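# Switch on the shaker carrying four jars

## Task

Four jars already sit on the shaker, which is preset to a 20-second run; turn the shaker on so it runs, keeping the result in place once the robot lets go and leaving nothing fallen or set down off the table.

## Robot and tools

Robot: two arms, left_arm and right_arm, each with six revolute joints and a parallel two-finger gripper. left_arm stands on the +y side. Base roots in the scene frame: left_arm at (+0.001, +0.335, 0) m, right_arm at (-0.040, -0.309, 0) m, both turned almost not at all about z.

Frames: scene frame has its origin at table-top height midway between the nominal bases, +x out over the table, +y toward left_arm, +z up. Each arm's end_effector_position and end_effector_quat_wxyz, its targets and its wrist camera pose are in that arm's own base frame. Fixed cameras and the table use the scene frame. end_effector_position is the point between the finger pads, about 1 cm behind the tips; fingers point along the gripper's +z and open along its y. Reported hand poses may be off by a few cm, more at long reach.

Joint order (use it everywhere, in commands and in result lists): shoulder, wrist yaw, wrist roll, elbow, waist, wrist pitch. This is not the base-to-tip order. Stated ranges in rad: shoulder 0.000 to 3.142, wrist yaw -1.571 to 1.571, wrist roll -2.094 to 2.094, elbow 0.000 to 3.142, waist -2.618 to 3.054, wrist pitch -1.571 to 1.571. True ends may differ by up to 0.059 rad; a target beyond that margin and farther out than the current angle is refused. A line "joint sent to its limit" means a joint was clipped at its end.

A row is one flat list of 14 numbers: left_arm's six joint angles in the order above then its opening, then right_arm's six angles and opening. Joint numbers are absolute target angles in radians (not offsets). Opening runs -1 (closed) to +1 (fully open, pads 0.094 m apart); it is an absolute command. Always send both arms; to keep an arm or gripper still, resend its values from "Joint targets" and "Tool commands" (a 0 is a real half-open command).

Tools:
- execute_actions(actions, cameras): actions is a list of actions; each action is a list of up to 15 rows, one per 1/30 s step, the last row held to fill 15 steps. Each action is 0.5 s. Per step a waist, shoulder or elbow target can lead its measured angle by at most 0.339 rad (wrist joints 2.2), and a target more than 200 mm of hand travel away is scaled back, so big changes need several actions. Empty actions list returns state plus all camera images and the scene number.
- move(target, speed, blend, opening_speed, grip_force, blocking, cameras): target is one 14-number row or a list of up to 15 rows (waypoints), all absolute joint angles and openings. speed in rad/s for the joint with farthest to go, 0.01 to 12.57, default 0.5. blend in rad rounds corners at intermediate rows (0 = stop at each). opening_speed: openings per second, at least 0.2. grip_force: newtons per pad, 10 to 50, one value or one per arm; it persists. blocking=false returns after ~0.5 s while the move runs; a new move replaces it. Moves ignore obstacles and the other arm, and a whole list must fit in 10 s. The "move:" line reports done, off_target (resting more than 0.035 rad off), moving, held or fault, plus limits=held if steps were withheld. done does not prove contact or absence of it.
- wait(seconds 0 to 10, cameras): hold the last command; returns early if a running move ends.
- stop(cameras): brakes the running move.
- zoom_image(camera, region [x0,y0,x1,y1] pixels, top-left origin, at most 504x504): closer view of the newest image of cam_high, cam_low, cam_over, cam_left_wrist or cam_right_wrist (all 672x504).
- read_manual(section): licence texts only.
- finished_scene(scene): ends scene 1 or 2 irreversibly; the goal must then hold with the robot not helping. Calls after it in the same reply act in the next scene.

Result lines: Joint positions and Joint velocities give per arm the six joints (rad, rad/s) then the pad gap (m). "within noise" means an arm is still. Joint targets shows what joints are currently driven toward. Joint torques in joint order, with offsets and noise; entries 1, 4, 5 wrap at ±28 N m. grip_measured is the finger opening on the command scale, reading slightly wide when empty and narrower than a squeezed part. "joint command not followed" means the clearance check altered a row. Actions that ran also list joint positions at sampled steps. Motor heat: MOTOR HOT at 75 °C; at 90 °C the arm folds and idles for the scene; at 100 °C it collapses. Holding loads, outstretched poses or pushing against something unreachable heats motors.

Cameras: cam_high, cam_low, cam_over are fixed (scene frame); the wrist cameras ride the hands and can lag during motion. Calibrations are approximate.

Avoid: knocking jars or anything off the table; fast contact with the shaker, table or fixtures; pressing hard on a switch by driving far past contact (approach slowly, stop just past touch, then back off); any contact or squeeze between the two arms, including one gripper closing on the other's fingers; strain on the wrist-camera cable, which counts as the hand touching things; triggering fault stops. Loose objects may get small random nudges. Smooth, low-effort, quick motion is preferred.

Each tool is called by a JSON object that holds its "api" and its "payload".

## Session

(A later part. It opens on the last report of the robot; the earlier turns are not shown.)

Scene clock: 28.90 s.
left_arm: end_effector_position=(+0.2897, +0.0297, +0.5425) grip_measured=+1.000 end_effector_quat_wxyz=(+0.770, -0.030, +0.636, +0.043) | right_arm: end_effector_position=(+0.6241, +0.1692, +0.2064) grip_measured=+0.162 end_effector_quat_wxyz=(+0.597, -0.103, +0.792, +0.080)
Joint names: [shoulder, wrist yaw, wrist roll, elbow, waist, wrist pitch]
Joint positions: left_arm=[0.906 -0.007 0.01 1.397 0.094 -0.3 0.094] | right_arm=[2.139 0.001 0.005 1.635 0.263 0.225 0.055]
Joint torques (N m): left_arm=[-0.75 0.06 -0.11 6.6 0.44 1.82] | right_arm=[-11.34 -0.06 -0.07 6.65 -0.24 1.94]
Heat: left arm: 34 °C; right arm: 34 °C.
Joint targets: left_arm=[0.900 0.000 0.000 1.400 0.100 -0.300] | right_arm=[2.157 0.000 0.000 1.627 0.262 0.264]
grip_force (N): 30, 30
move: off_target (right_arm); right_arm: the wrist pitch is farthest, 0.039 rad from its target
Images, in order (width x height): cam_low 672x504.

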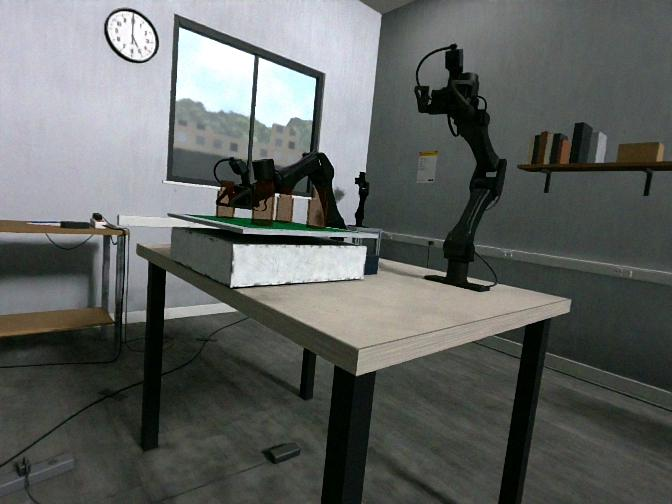

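{"api": "move", "payload": {"target": [0.9,0,0,1.4,0.1,-0.3,1,2.165,0,0,1.620,0.262,0.246,0.0], "speed": 0.03, "cameras": ["cam_low","cam_right_wrist"]}}

{"api": "zoom_image", "payload": {"camera": "cam_low", "region": [190, 170, 270, 235]}}

Scene clock: 29.87 s.
left_arm: end_effector_position=(+0.2897, +0.0297, +0.5425) grip_measured=+1.000 end_effector_quat_wxyz=(+0.770, -0.030, +0.636, +0.043) | right_arm: end_effector_position=(+0.6242, +0.1692, +0.2056) grip_measured=+0.162 end_effector_quat_wxyz=(+0.597, -0.103, +0.792, +0.080)
Joint names: [shoulder, wrist yaw, wrist roll, elbow, waist, wrist pitch]
Joint positions: left_arm=[0.906 -0.007 0.01 1.397 0.094 -0.3 0.094] | right_arm=[2.14 0.001 0.005 1.634 0.263 0.228 0.055]
Joint torques (N m): left_arm=[-0.75 0.08 -0.11 6.58 0.42 1.82] | right_arm=[-10.82 -0.04 -0.07 6.12 -0.25 1.78]
Motor temperatures (°C): left_arm=[26 27 25 33 27 34 29] | right_arm=[31 27 26 34 26 32 28]
Heat: left arm: 34 °C; right arm: 34 °C.
Joint targets: left_arm=[0.900 0.000 0.000 1.400 0.100 -0.300] | right_arm=[2.165 0.000 0.000 1.620 0.262 0.246]
grip_force (N): 30, 30
move: done
camera_calibration:
cam_right_wrist: T_world_to_cam=[[0.315323, -0.948979, 0.00328629, -0.0297245], [-0.644589, -0.21672, -0.733169, 0.638968], [0.696474, 0.229067, -0.680038, -0.231358], [0, 0, 0, 1]] pos_world=[0.582379, 0.163266, 0.311237]
Images, in order (width x height): cam_low 672x504, cam_right_wrist 672x504.

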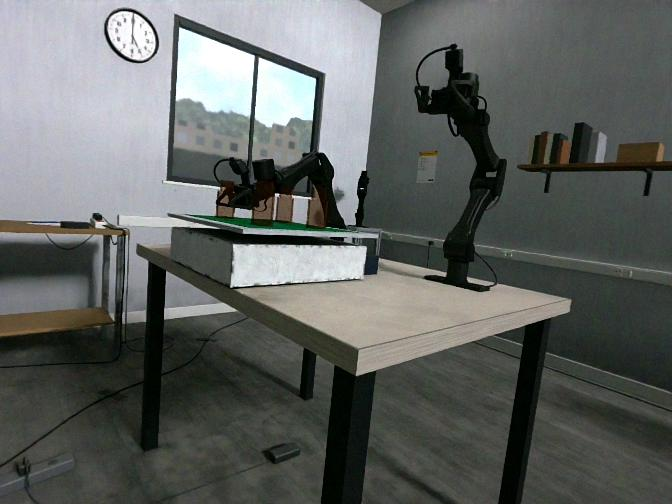

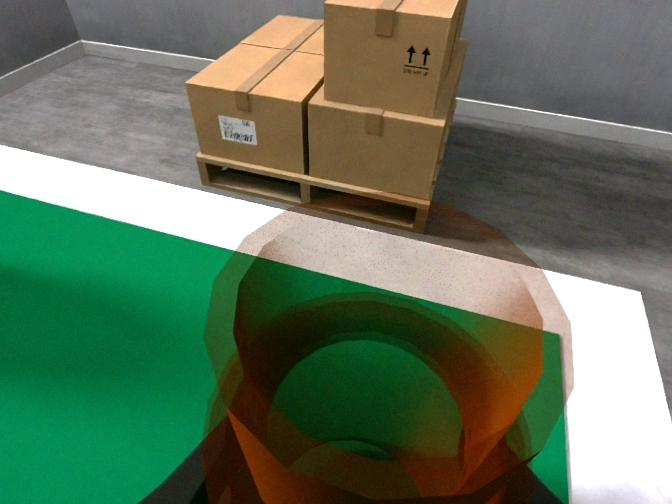

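Scaled by 6.300 from the camera's 672x504 image, which has a finer 960x720 frame.

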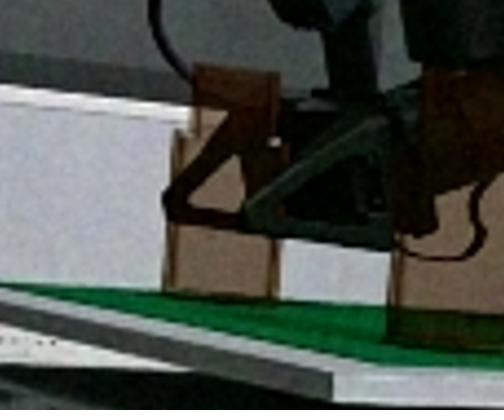

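{"api": "move", "payload": {"target": [[0.9,0,0,1.4,0.1,-0.3,1,2.172,0,0,1.614,0.262,0.236,0.0],[0.9,0,0,1.4,0.1,-0.3,1,2.172,0,0,1.614,0.262,0.236,0.45]], "speed": 0.03, "opening_speed": 0.3, "cameras": ["cam_low","cam_right_wrist","cam_over"]}}

{"api": "zoom_image", "payload": {"camera": "cam_low", "region": [190, 170, 270, 235]}}

Scene clock: 32.37 s.
left_arm: end_effector_position=(+0.2897, +0.0297, +0.5425) grip_measured=+1.000 end_effector_quat_wxyz=(+0.770, -0.030, +0.636, +0.043) | right_arm: end_effector_position=(+0.6243, +0.1692, +0.1954) grip_measured=+0.448 end_effector_quat_wxyz=(+0.590, -0.103, +0.797, +0.079)
Joint names: [shoulder, wrist yaw, wrist roll, elbow, waist, wrist pitch]
Joint positions: left_arm=[0.906 -0.007 0.01 1.397 0.094 -0.3 0.094] | right_arm=[2.152 0.001 0.005 1.626 0.263 0.231 0.068]
Joint torques (N m): left_arm=[-0.73 0.08 -0.12 6.57 0.46 1.82] | right_arm=[-11.26 -0.03 -0.09 6.16 -0.16 1.62]
Heat: left arm: 34 °C; right arm: 34 °C.
Joint targets: left_arm=[0.900 0.000 0.000 1.400 0.100 -0.300] | right_arm=[2.172 0.000 0.000 1.614 0.262 0.236]
grip_force (N): 30, 30
move: done
camera_calibration:
cam_right_wrist: T_world_to_cam=[[0.315347, -0.948973, 0.0023613, -0.0294926], [-0.655872, -0.219746, -0.72218, 0.637012], [0.685848, 0.226189, -0.691701, -0.228927], [0, 0, 0, 1]] pos_world=[0.584108, 0.163774, 0.301758]
Images, in order (width x height): cam_low 672x504, cam_over 672x504, cam_right_wrist 672x504.

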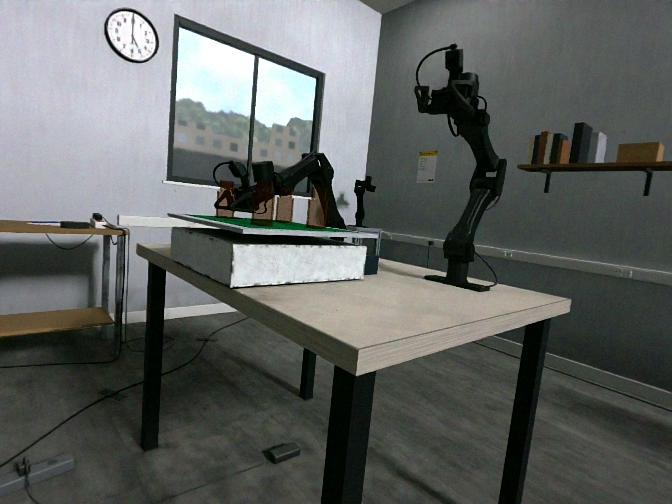

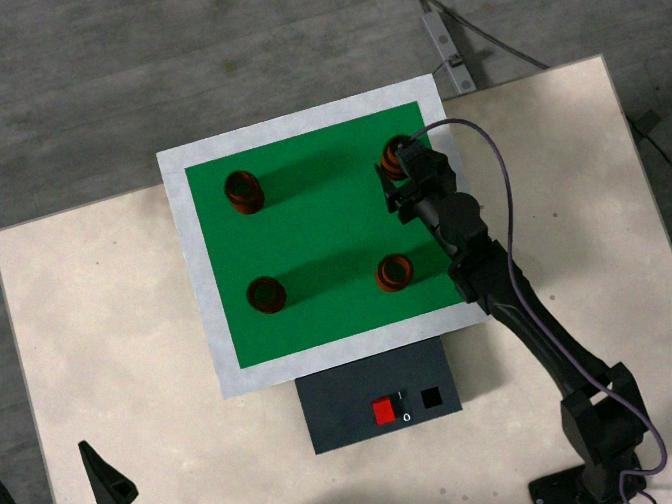

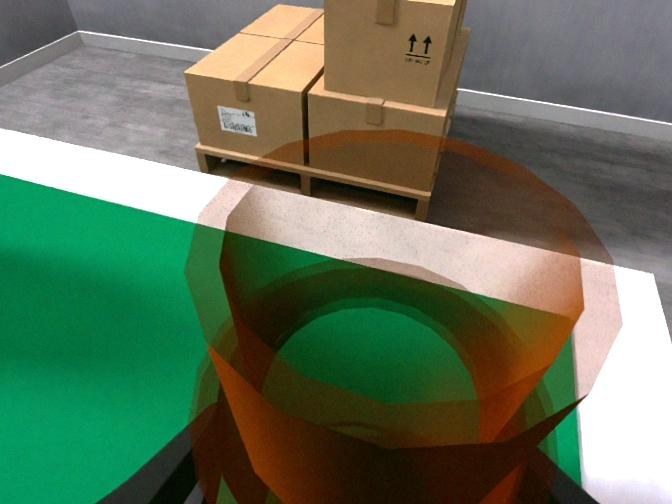

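Scaled by 6.300 from the camera's 672x504 image, which has a finer 960x720 frame.

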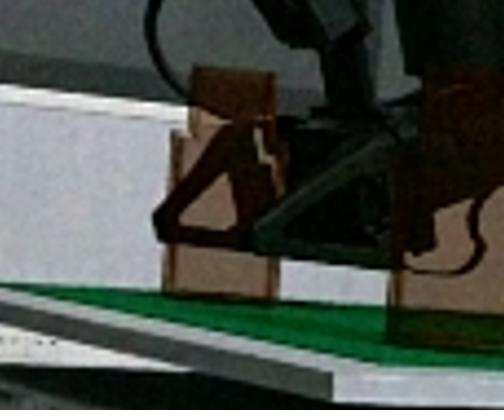

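{"api": "move", "payload": {"target": [[0.9,0,0,1.4,0.1,-0.3,1,1.95,0,0,1.39,0.262,0.265,0.8],[0.9,0,0,1.4,0.1,-0.3,1,1.787,0,0,1.163,0.262,0.324,0.8],[0.9,0,0,1.4,0.1,-0.3,1,1.5,0,0,1.5,0.262,-0.3,0.8],[0.9,0,0,1.4,0.1,-0.3,1,0.9,0,0,0.7,0.95,-0.25,0.8]], "grip_force": 50, "speed": [0.12,0.3,0.6,0.7], "blend": [0.02,0.05,0.1,0], "opening_speed": 0.3, "cameras": ["cam_low","cam_right_wrist","cam_over","cam_high"]}}

Scene clock: 38.00 s.
left_arm: end_effector_position=(+0.2897, +0.0297, +0.5425) grip_measured=+1.000 end_effector_quat_wxyz=(+0.770, -0.030, +0.636, +0.043) | right_arm: end_effector_position=(+0.1950, +0.2725, +0.2223) grip_measured=+0.798 end_effector_quat_wxyz=(+0.464, -0.387, +0.760, +0.239)
Joint names: [shoulder, wrist yaw, wrist roll, elbow, waist, wrist pitch]
Joint positions: left_arm=[0.906 -0.007 0.01 1.397 0.094 -0.3 0.094] | right_arm=[0.918 -0.002 0.004 0.71 0.946 -0.264 0.084]
Joint torques (N m): left_arm=[-0.73 0.07 -0.11 6.57 0.42 1.83] | right_arm=[-3.48 0 -0.06 6.48 0.34 1.65]
Heat: left arm: 34 °C; right arm: 34 °C.
Joint targets: left_arm=[0.900 0.000 0.000 1.400 0.100 -0.300] | right_arm=[0.900 0.000 0.000 0.700 0.950 -0.250]
move: done
camera_calibration:
cam_right_wrist: T_world_to_cam=[[0.844385, -0.535671, -0.00844116, -0.00953713], [-0.437203, -0.679892, -0.588728, 0.450614], [0.309625, 0.500803, -0.808287, 0.0851716], [0, 0, 0, 1]] pos_world=[0.178692, 0.258606, 0.334052]
Images, in order (width x height): cam_high 672x504, cam_low 672x504, cam_over 672x504, cam_right_wrist 672x504.

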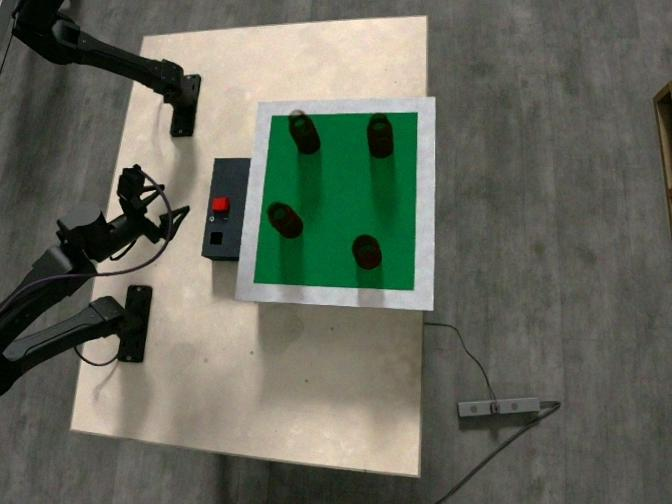

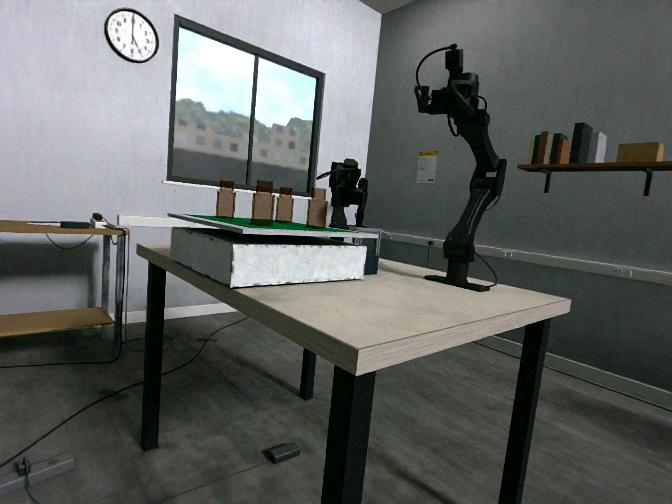

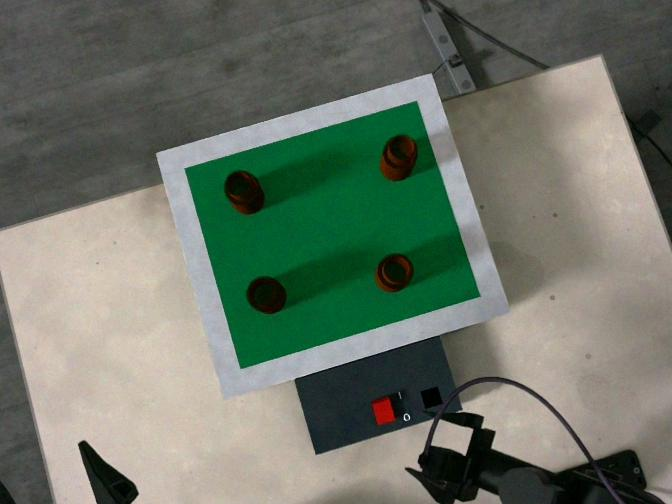

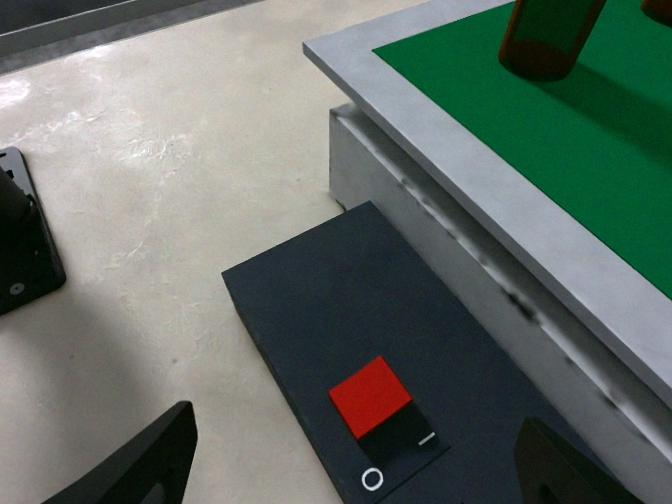

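{"api": "move", "payload": {"target": [0.9,0,0,1.4,0.1,-0.3,1,1.45,0,0,0.88,0.884,-0.22,-1], "speed": 0.5, "opening_speed": 1.5, "cameras": ["cam_right_wrist"]}}

Scene clock: 39.87 s.
left_arm: end_effector_position=(+0.2897, +0.0297, +0.5425) grip_measured=+1.000 end_effector_quat_wxyz=(+0.770, -0.030, +0.636, +0.043) | right_arm: end_effector_position=(+0.2464, +0.3055, +0.1077) grip_measured=-0.985 end_effector_quat_wxyz=(+0.326, -0.399, +0.842, +0.157)
Joint names: [shoulder, wrist yaw, wrist roll, elbow, waist, wrist pitch]
Joint positions: left_arm=[0.906 -0.007 0.01 1.397 0.094 -0.3 0.094] | right_arm=[1.445 -0.002 0.004 0.849 0.889 -0.234 0.001]
Joint torques (N m): left_arm=[-0.7 0.07 -0.12 6.58 0.43 1.83] | right_arm=[-5.42 0 -0.1 8.95 -0.39 1.37]
Heat: left arm: 34 °C; right arm: 34 °C.
Joint targets: left_arm=[0.900 0.000 0.000 1.400 0.100 -0.300] | right_arm=[1.450 0.000 0.000 0.880 0.884 -0.220]
move: done
camera_calibration:
cam_right_wrist: T_world_to_cam=[[0.808127, -0.588306, -0.0287633, -0.0091071], [-0.573073, -0.774043, -0.269156, 0.455932], [0.136082, 0.233996, -0.962667, 0.10106], [0, 0, 0, 1]] pos_world=[0.25489, 0.323906, 0.219742]
Images, in order (width x height): cam_right_wrist 672x504.

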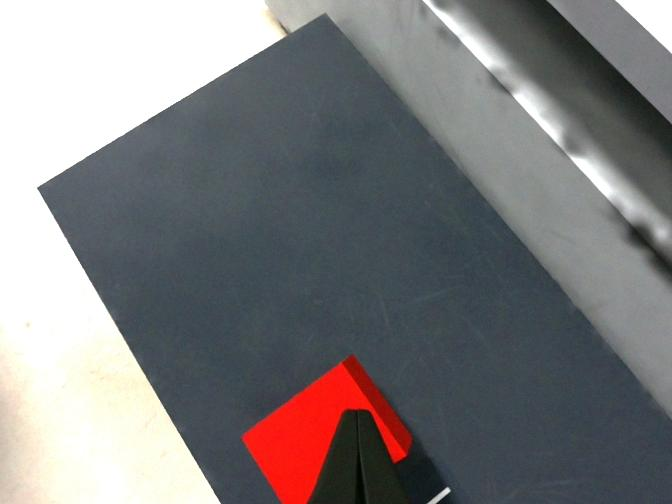

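{"api": "move", "payload": {"target": [[0.9,0,0,1.4,0.1,-0.3,1,1.455,0,0,0.80,0.880,-0.12,-1],[0.9,0,0,1.4,0.1,-0.3,1,1.455,0,0,0.765,0.880,-0.18,-1],[0.9,0,0,1.4,0.1,-0.3,1,1.46,0,0,0.74,0.880,-0.24,-1]], "speed": 0.14, "blend": [0.005,0.01,0], "cameras": ["cam_right_wrist","cam_over"]}}

Scene clock: 41.80 s.
left_arm: end_effector_position=(+0.2897, +0.0297, +0.5425) grip_measured=+1.000 end_effector_quat_wxyz=(+0.770, -0.030, +0.636, +0.043) | right_arm: end_effector_position=(+0.2469, +0.3041, +0.0974) grip_measured=-0.985 end_effector_quat_wxyz=(+0.339, -0.396, +0.838, +0.163)
Joint names: [shoulder, wrist yaw, wrist roll, elbow, waist, wrist pitch]
Joint positions: left_arm=[0.906 -0.007 0.01 1.397 0.094 -0.3 0.094] | right_arm=[1.445 -0.002 0.004 0.783 0.886 -0.137 0.001]
Joint torques (N m): left_arm=[-0.73 0.07 -0.11 6.6 0.43 1.82] | right_arm=[-4.62 -0.01 -0.05 3.33 -0.5 0.26]
Heat: left arm: 35 °C; right arm: 34 °C.
Joint targets: left_arm=[0.900 0.000 0.000 1.400 0.100 -0.300] | right_arm=[1.460 0.000 0.000 0.740 0.880 -0.240]
move: off_target (right_arm); right_arm: the wrist pitch is farthest, 0.103 rad from its target
camera_calibration:
cam_right_wrist: T_world_to_cam=[[0.80688, -0.590092, -0.0271273, -0.00982096], [-0.569936, -0.765601, -0.298376, 0.451801], [0.155301, 0.256214, -0.954063, 0.0790265], [0, 0, 0, 1]] pos_world=[0.253149, 0.319856, 0.209936]
Images, in order (width x height): cam_over 672x504, cam_right_wrist 672x504.

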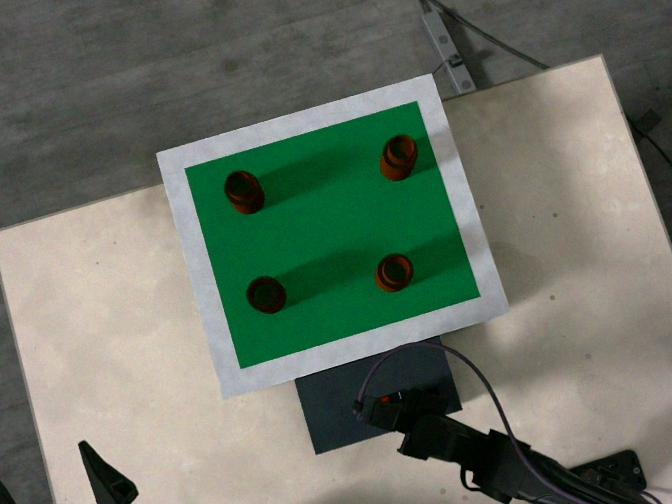

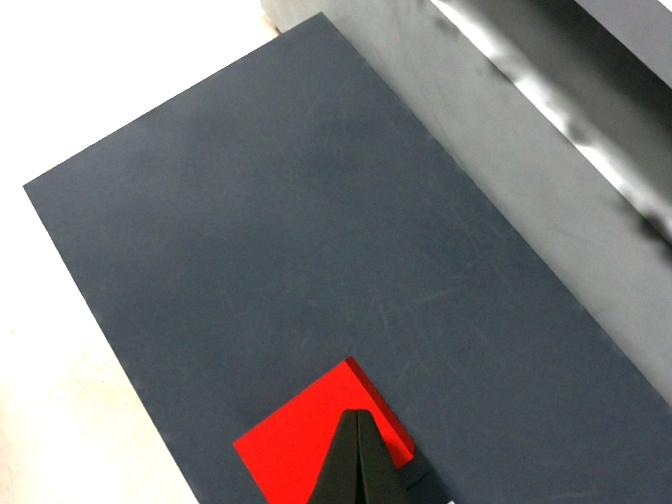

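Partly pressed; a bit more.

{"api": "move", "payload": {"target": [0.9,0,0,1.4,0.1,-0.3,1,1.468,0,0,0.715,0.878,-0.29,-1], "speed": 0.12, "cameras": ["cam_right_wrist","cam_over"]}}

Scene clock: 42.57 s.
left_arm: end_effector_position=(+0.2897, +0.0297, +0.5425) grip_measured=+1.000 end_effector_quat_wxyz=(+0.770, -0.030, +0.636, +0.043) | right_arm: end_effector_position=(+0.2463, +0.3023, +0.0942) grip_measured=-0.985 end_effector_quat_wxyz=(+0.338, -0.395, +0.839, +0.162)
Joint names: [shoulder, wrist yaw, wrist roll, elbow, waist, wrist pitch]
Joint positions: left_arm=[0.906 -0.007 0.01 1.397 0.094 -0.3 0.094] | right_arm=[1.445 -0.002 0.004 0.771 0.884 -0.128 0.001]
Joint torques (N m): left_arm=[-0.73 0.08 -0.12 6.56 0.46 1.83] | right_arm=[-4.07 -0.03 -0.06 2.35 -0.66 -0.25]
Heat: left arm: 35 °C; right arm: 34 °C.
Joint targets: left_arm=[0.900 0.000 0.000 1.400 0.100 -0.300] | right_arm=[1.468 0.000 0.000 0.715 0.878 -0.290]
move: off_target (right_arm); right_arm: the wrist pitch is farthest, 0.162 rad from its target
camera_calibration:
cam_right_wrist: T_world_to_cam=[[0.805883, -0.59146, -0.0269677, -0.00995781], [-0.571664, -0.765439, -0.295472, 0.449214], [0.154118, 0.253532, -0.954971, 0.0776723], [0, 0, 0, 1]] pos_world=[0.252854, 0.318264, 0.206637]
Images, in order (width x height): cam_over 672x504, cam_right_wrist 672x504.

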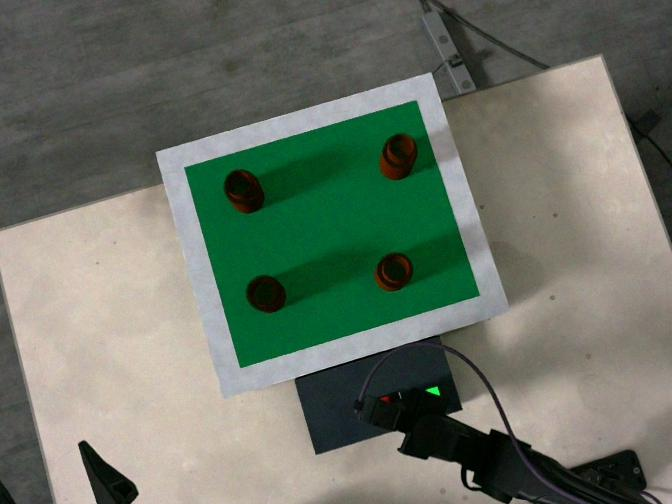

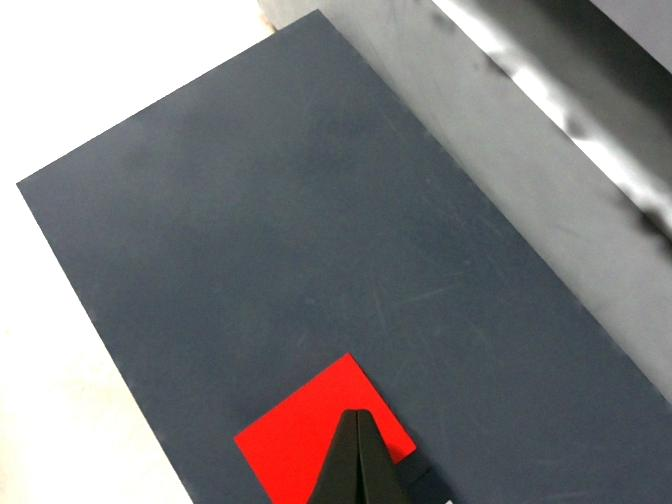

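On. Retreat and watch.

{"api": "move", "payload": {"target": [[0.9,0,0,1.4,0.1,-0.3,1,1.45,0,0,0.83,0.884,-0.12,-1],[0.9,0,0,1.4,0.1,-0.3,1,0.9,0,0,0.7,0.95,-0.25,-1]], "speed": [0.2,0.7], "blend": [0.02,0], "cameras": ["cam_over"]}}

{"api": "wait", "payload": {"seconds": 5, "cameras": ["cam_over"]}}

{"api": "wait", "payload": {"seconds": 6, "cameras": ["cam_over"]}}

{"api": "wait", "payload": {"seconds": 7, "cameras": ["cam_over"]}}

{"api": "wait", "payload": {"seconds": 1, "cameras": ["cam_over","cam_low"]}}

Scene clock: 45.17 s.
left_arm: end_effector_position=(+0.2897, +0.0297, +0.5425) grip_measured=+1.000 end_effector_quat_wxyz=(+0.770, -0.030, +0.636, +0.043) | right_arm: end_effector_position=(+0.1961, +0.2736, +0.2318) grip_measured=-0.985 end_effector_quat_wxyz=(+0.477, -0.383, +0.752, +0.246)
Joint names: [shoulder, wrist yaw, wrist roll, elbow, waist, wrist pitch]
Joint positions: left_arm=[0.906 -0.007 0.01 1.397 0.094 -0.3 0.094] | right_arm=[0.908 -0.002 0.004 0.713 0.945 -0.242 0.001]
Joint torques (N m): left_arm=[-0.72 0.08 -0.11 6.57 0.4 1.82] | right_arm=[-2.52 0.03 -0.08 6.2 0.5 1.46]
Heat: left arm: 35 °C; right arm: 34 °C.
Joint targets: left_arm=[0.900 0.000 0.000 1.400 0.100 -0.300] | right_arm=[0.900 0.000 0.000 0.700 0.950 -0.250]
move: done
Images, in order (width x height): cam_over 672x504.

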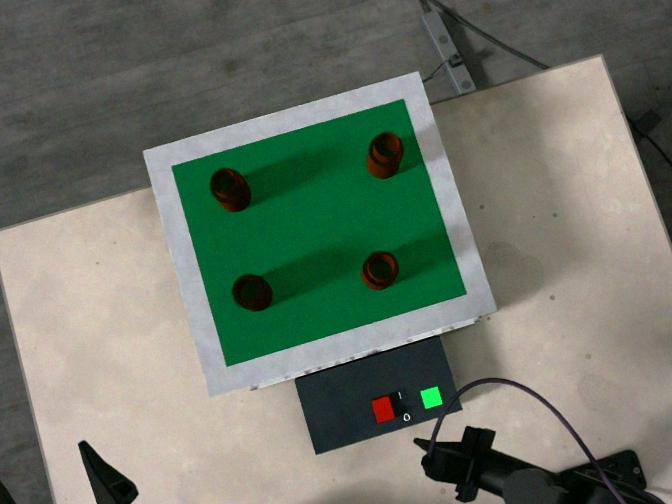

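Scene clock: 50.17 s.
left_arm: end_effector_position=(+0.2897, +0.0297, +0.5425) grip_measured=+1.000 end_effector_quat_wxyz=(+0.770, -0.030, +0.636, +0.043) | right_arm: end_effector_position=(+0.1960, +0.2736, +0.2317) grip_measured=-0.985 end_effector_quat_wxyz=(+0.477, -0.383, +0.752, +0.246)
Joint names: [shoulder, wrist yaw, wrist roll, elbow, waist, wrist pitch]
Joint positions: left_arm=[0.906 -0.007 0.01 1.397 0.094 -0.3 0.094] | right_arm=[0.908 -0.002 0.004 0.713 0.945 -0.243 0.001]
Joint torques (N m): left_arm=[-0.72 0.08 -0.11 6.6 0.43 1.83] | right_arm=[-2.54 0 -0.06 6.19 0.55 1.47]
Heat: left arm: 35 °C; right arm: 34 °C.
Joint targets: left_arm=[0.900 0.000 0.000 1.400 0.100 -0.300] | right_arm=[0.900 0.000 0.000 0.700 0.950 -0.250]
Tool commands: left_gripper/opening=+1.0 right_gripper/opening=-1.0
wait: 5.00 s; at rest by 0.17 s
Images, in order (width x height): cam_over 672x504.

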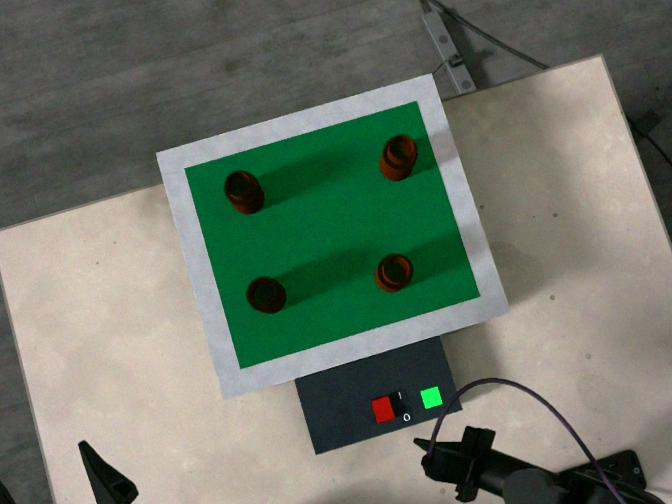

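Scene clock: 56.17 s.
left_arm: end_effector_position=(+0.2897, +0.0297, +0.5425) grip_measured=+1.000 end_effector_quat_wxyz=(+0.770, -0.030, +0.636, +0.043) | right_arm: end_effector_position=(+0.1960, +0.2736, +0.2317) grip_measured=-0.985 end_effector_quat_wxyz=(+0.477, -0.383, +0.752, +0.246)
Joint names: [shoulder, wrist yaw, wrist roll, elbow, waist, wrist pitch]
Joint positions: left_arm=[0.906 -0.007 0.01 1.397 0.094 -0.3 0.094] | right_arm=[0.908 -0.002 0.004 0.713 0.945 -0.243 0.001]
Joint torques (N m): left_arm=[-0.73 0.07 -0.11 6.57 0.44 1.82] | right_arm=[-2.48 0 -0.09 6.16 0.43 1.49]
Heat: left arm: 35 °C; right arm: 33 °C.
Joint targets: left_arm=[0.900 0.000 0.000 1.400 0.100 -0.300] | right_arm=[0.900 0.000 0.000 0.700 0.950 -0.250]
Tool commands: left_gripper/opening=+1.0 right_gripper/opening=-1.0
wait: 6.00 s; at rest by 0.17 s
Images, in order (width x height): cam_over 672x504.

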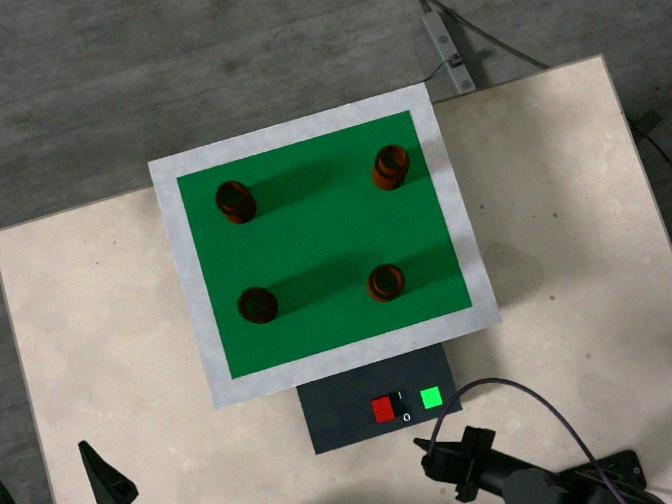

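Scene clock: 63.17 s.
left_arm: end_effector_position=(+0.2897, +0.0297, +0.5425) grip_measured=+1.000 end_effector_quat_wxyz=(+0.770, -0.030, +0.636, +0.043) | right_arm: end_effector_position=(+0.1960, +0.2736, +0.2317) grip_measured=-0.985 end_effector_quat_wxyz=(+0.477, -0.383, +0.752, +0.246)
Joint names: [shoulder, wrist yaw, wrist roll, elbow, waist, wrist pitch]
Joint positions: left_arm=[0.906 -0.007 0.01 1.397 0.094 -0.3 0.094] | right_arm=[0.908 -0.002 0.004 0.713 0.945 -0.243 0.001]
Joint torques (N m): left_arm=[-0.77 0.08 -0.11 6.57 0.44 1.82] | right_arm=[-2.48 0 -0.06 6.23 0.44 1.5]
Heat: left arm: 36 °C; right arm: 33 °C.
Joint targets: left_arm=[0.900 0.000 0.000 1.400 0.100 -0.300] | right_arm=[0.900 0.000 0.000 0.700 0.950 -0.250]
Tool commands: left_gripper/opening=+1.0 right_gripper/opening=-1.0
wait: 7.00 s; at rest by 0.17 s
Images, in order (width x height): cam_over 672x504.

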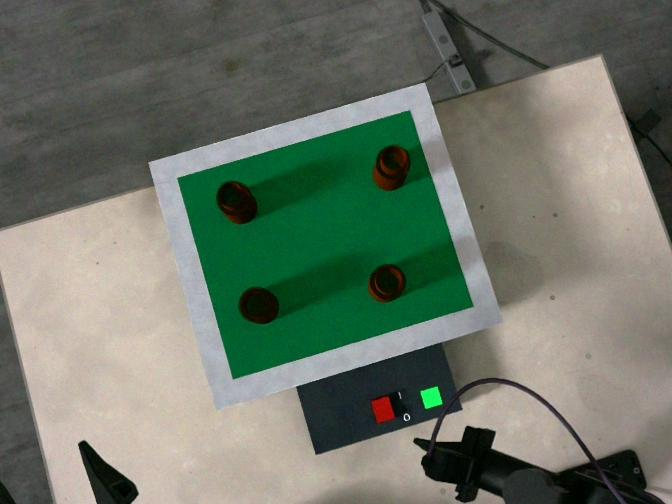

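Scene clock: 64.17 s.
left_arm: end_effector_position=(+0.2897, +0.0297, +0.5425) grip_measured=+1.000 end_effector_quat_wxyz=(+0.770, -0.030, +0.636, +0.043) | right_arm: end_effector_position=(+0.1960, +0.2736, +0.2317) grip_measured=-0.985 end_effector_quat_wxyz=(+0.477, -0.383, +0.752, +0.246)
Joint names: [shoulder, wrist yaw, wrist roll, elbow, waist, wrist pitch]
Joint positions: left_arm=[0.906 -0.007 0.01 1.397 0.094 -0.3 0.094] | right_arm=[0.908 -0.002 0.004 0.713 0.945 -0.243 0.001]
Joint torques (N m): left_arm=[-0.75 0.06 -0.11 6.6 0.43 1.82] | right_arm=[-2.43 -0.02 -0.04 6.12 0.31 1.48]
Heat: left arm: 36 °C; right arm: 33 °C.
Joint targets: left_arm=[0.900 0.000 0.000 1.400 0.100 -0.300] | right_arm=[0.900 0.000 0.000 0.700 0.950 -0.250]
Tool commands: left_gripper/opening=+1.0 right_gripper/opening=-1.0
wait: 1.00 s; at rest by 0.17 s
Images, in order (width x height): cam_low 672x504, cam_over 672x504.

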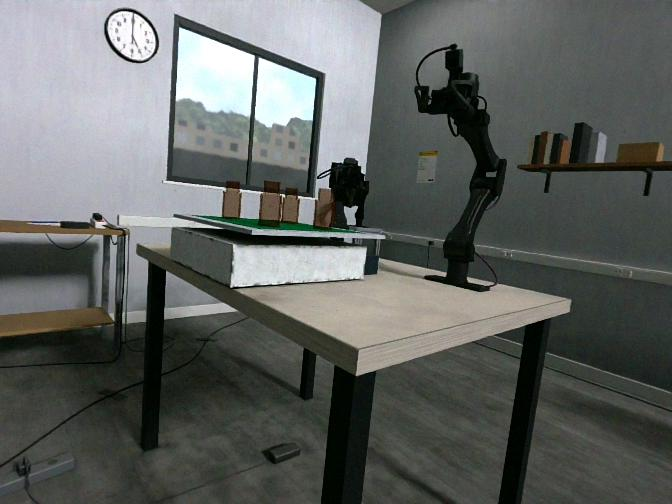

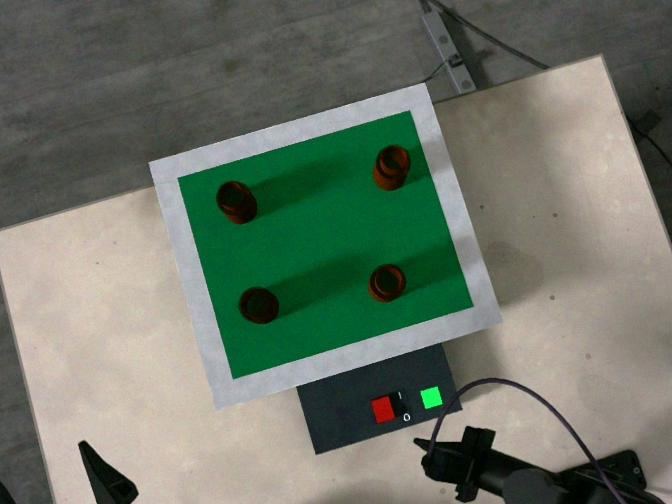

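Stopped; all jars standing.

{"api": "finished_scene", "payload": {"scene": 2}}

The scene is finished: the task was done.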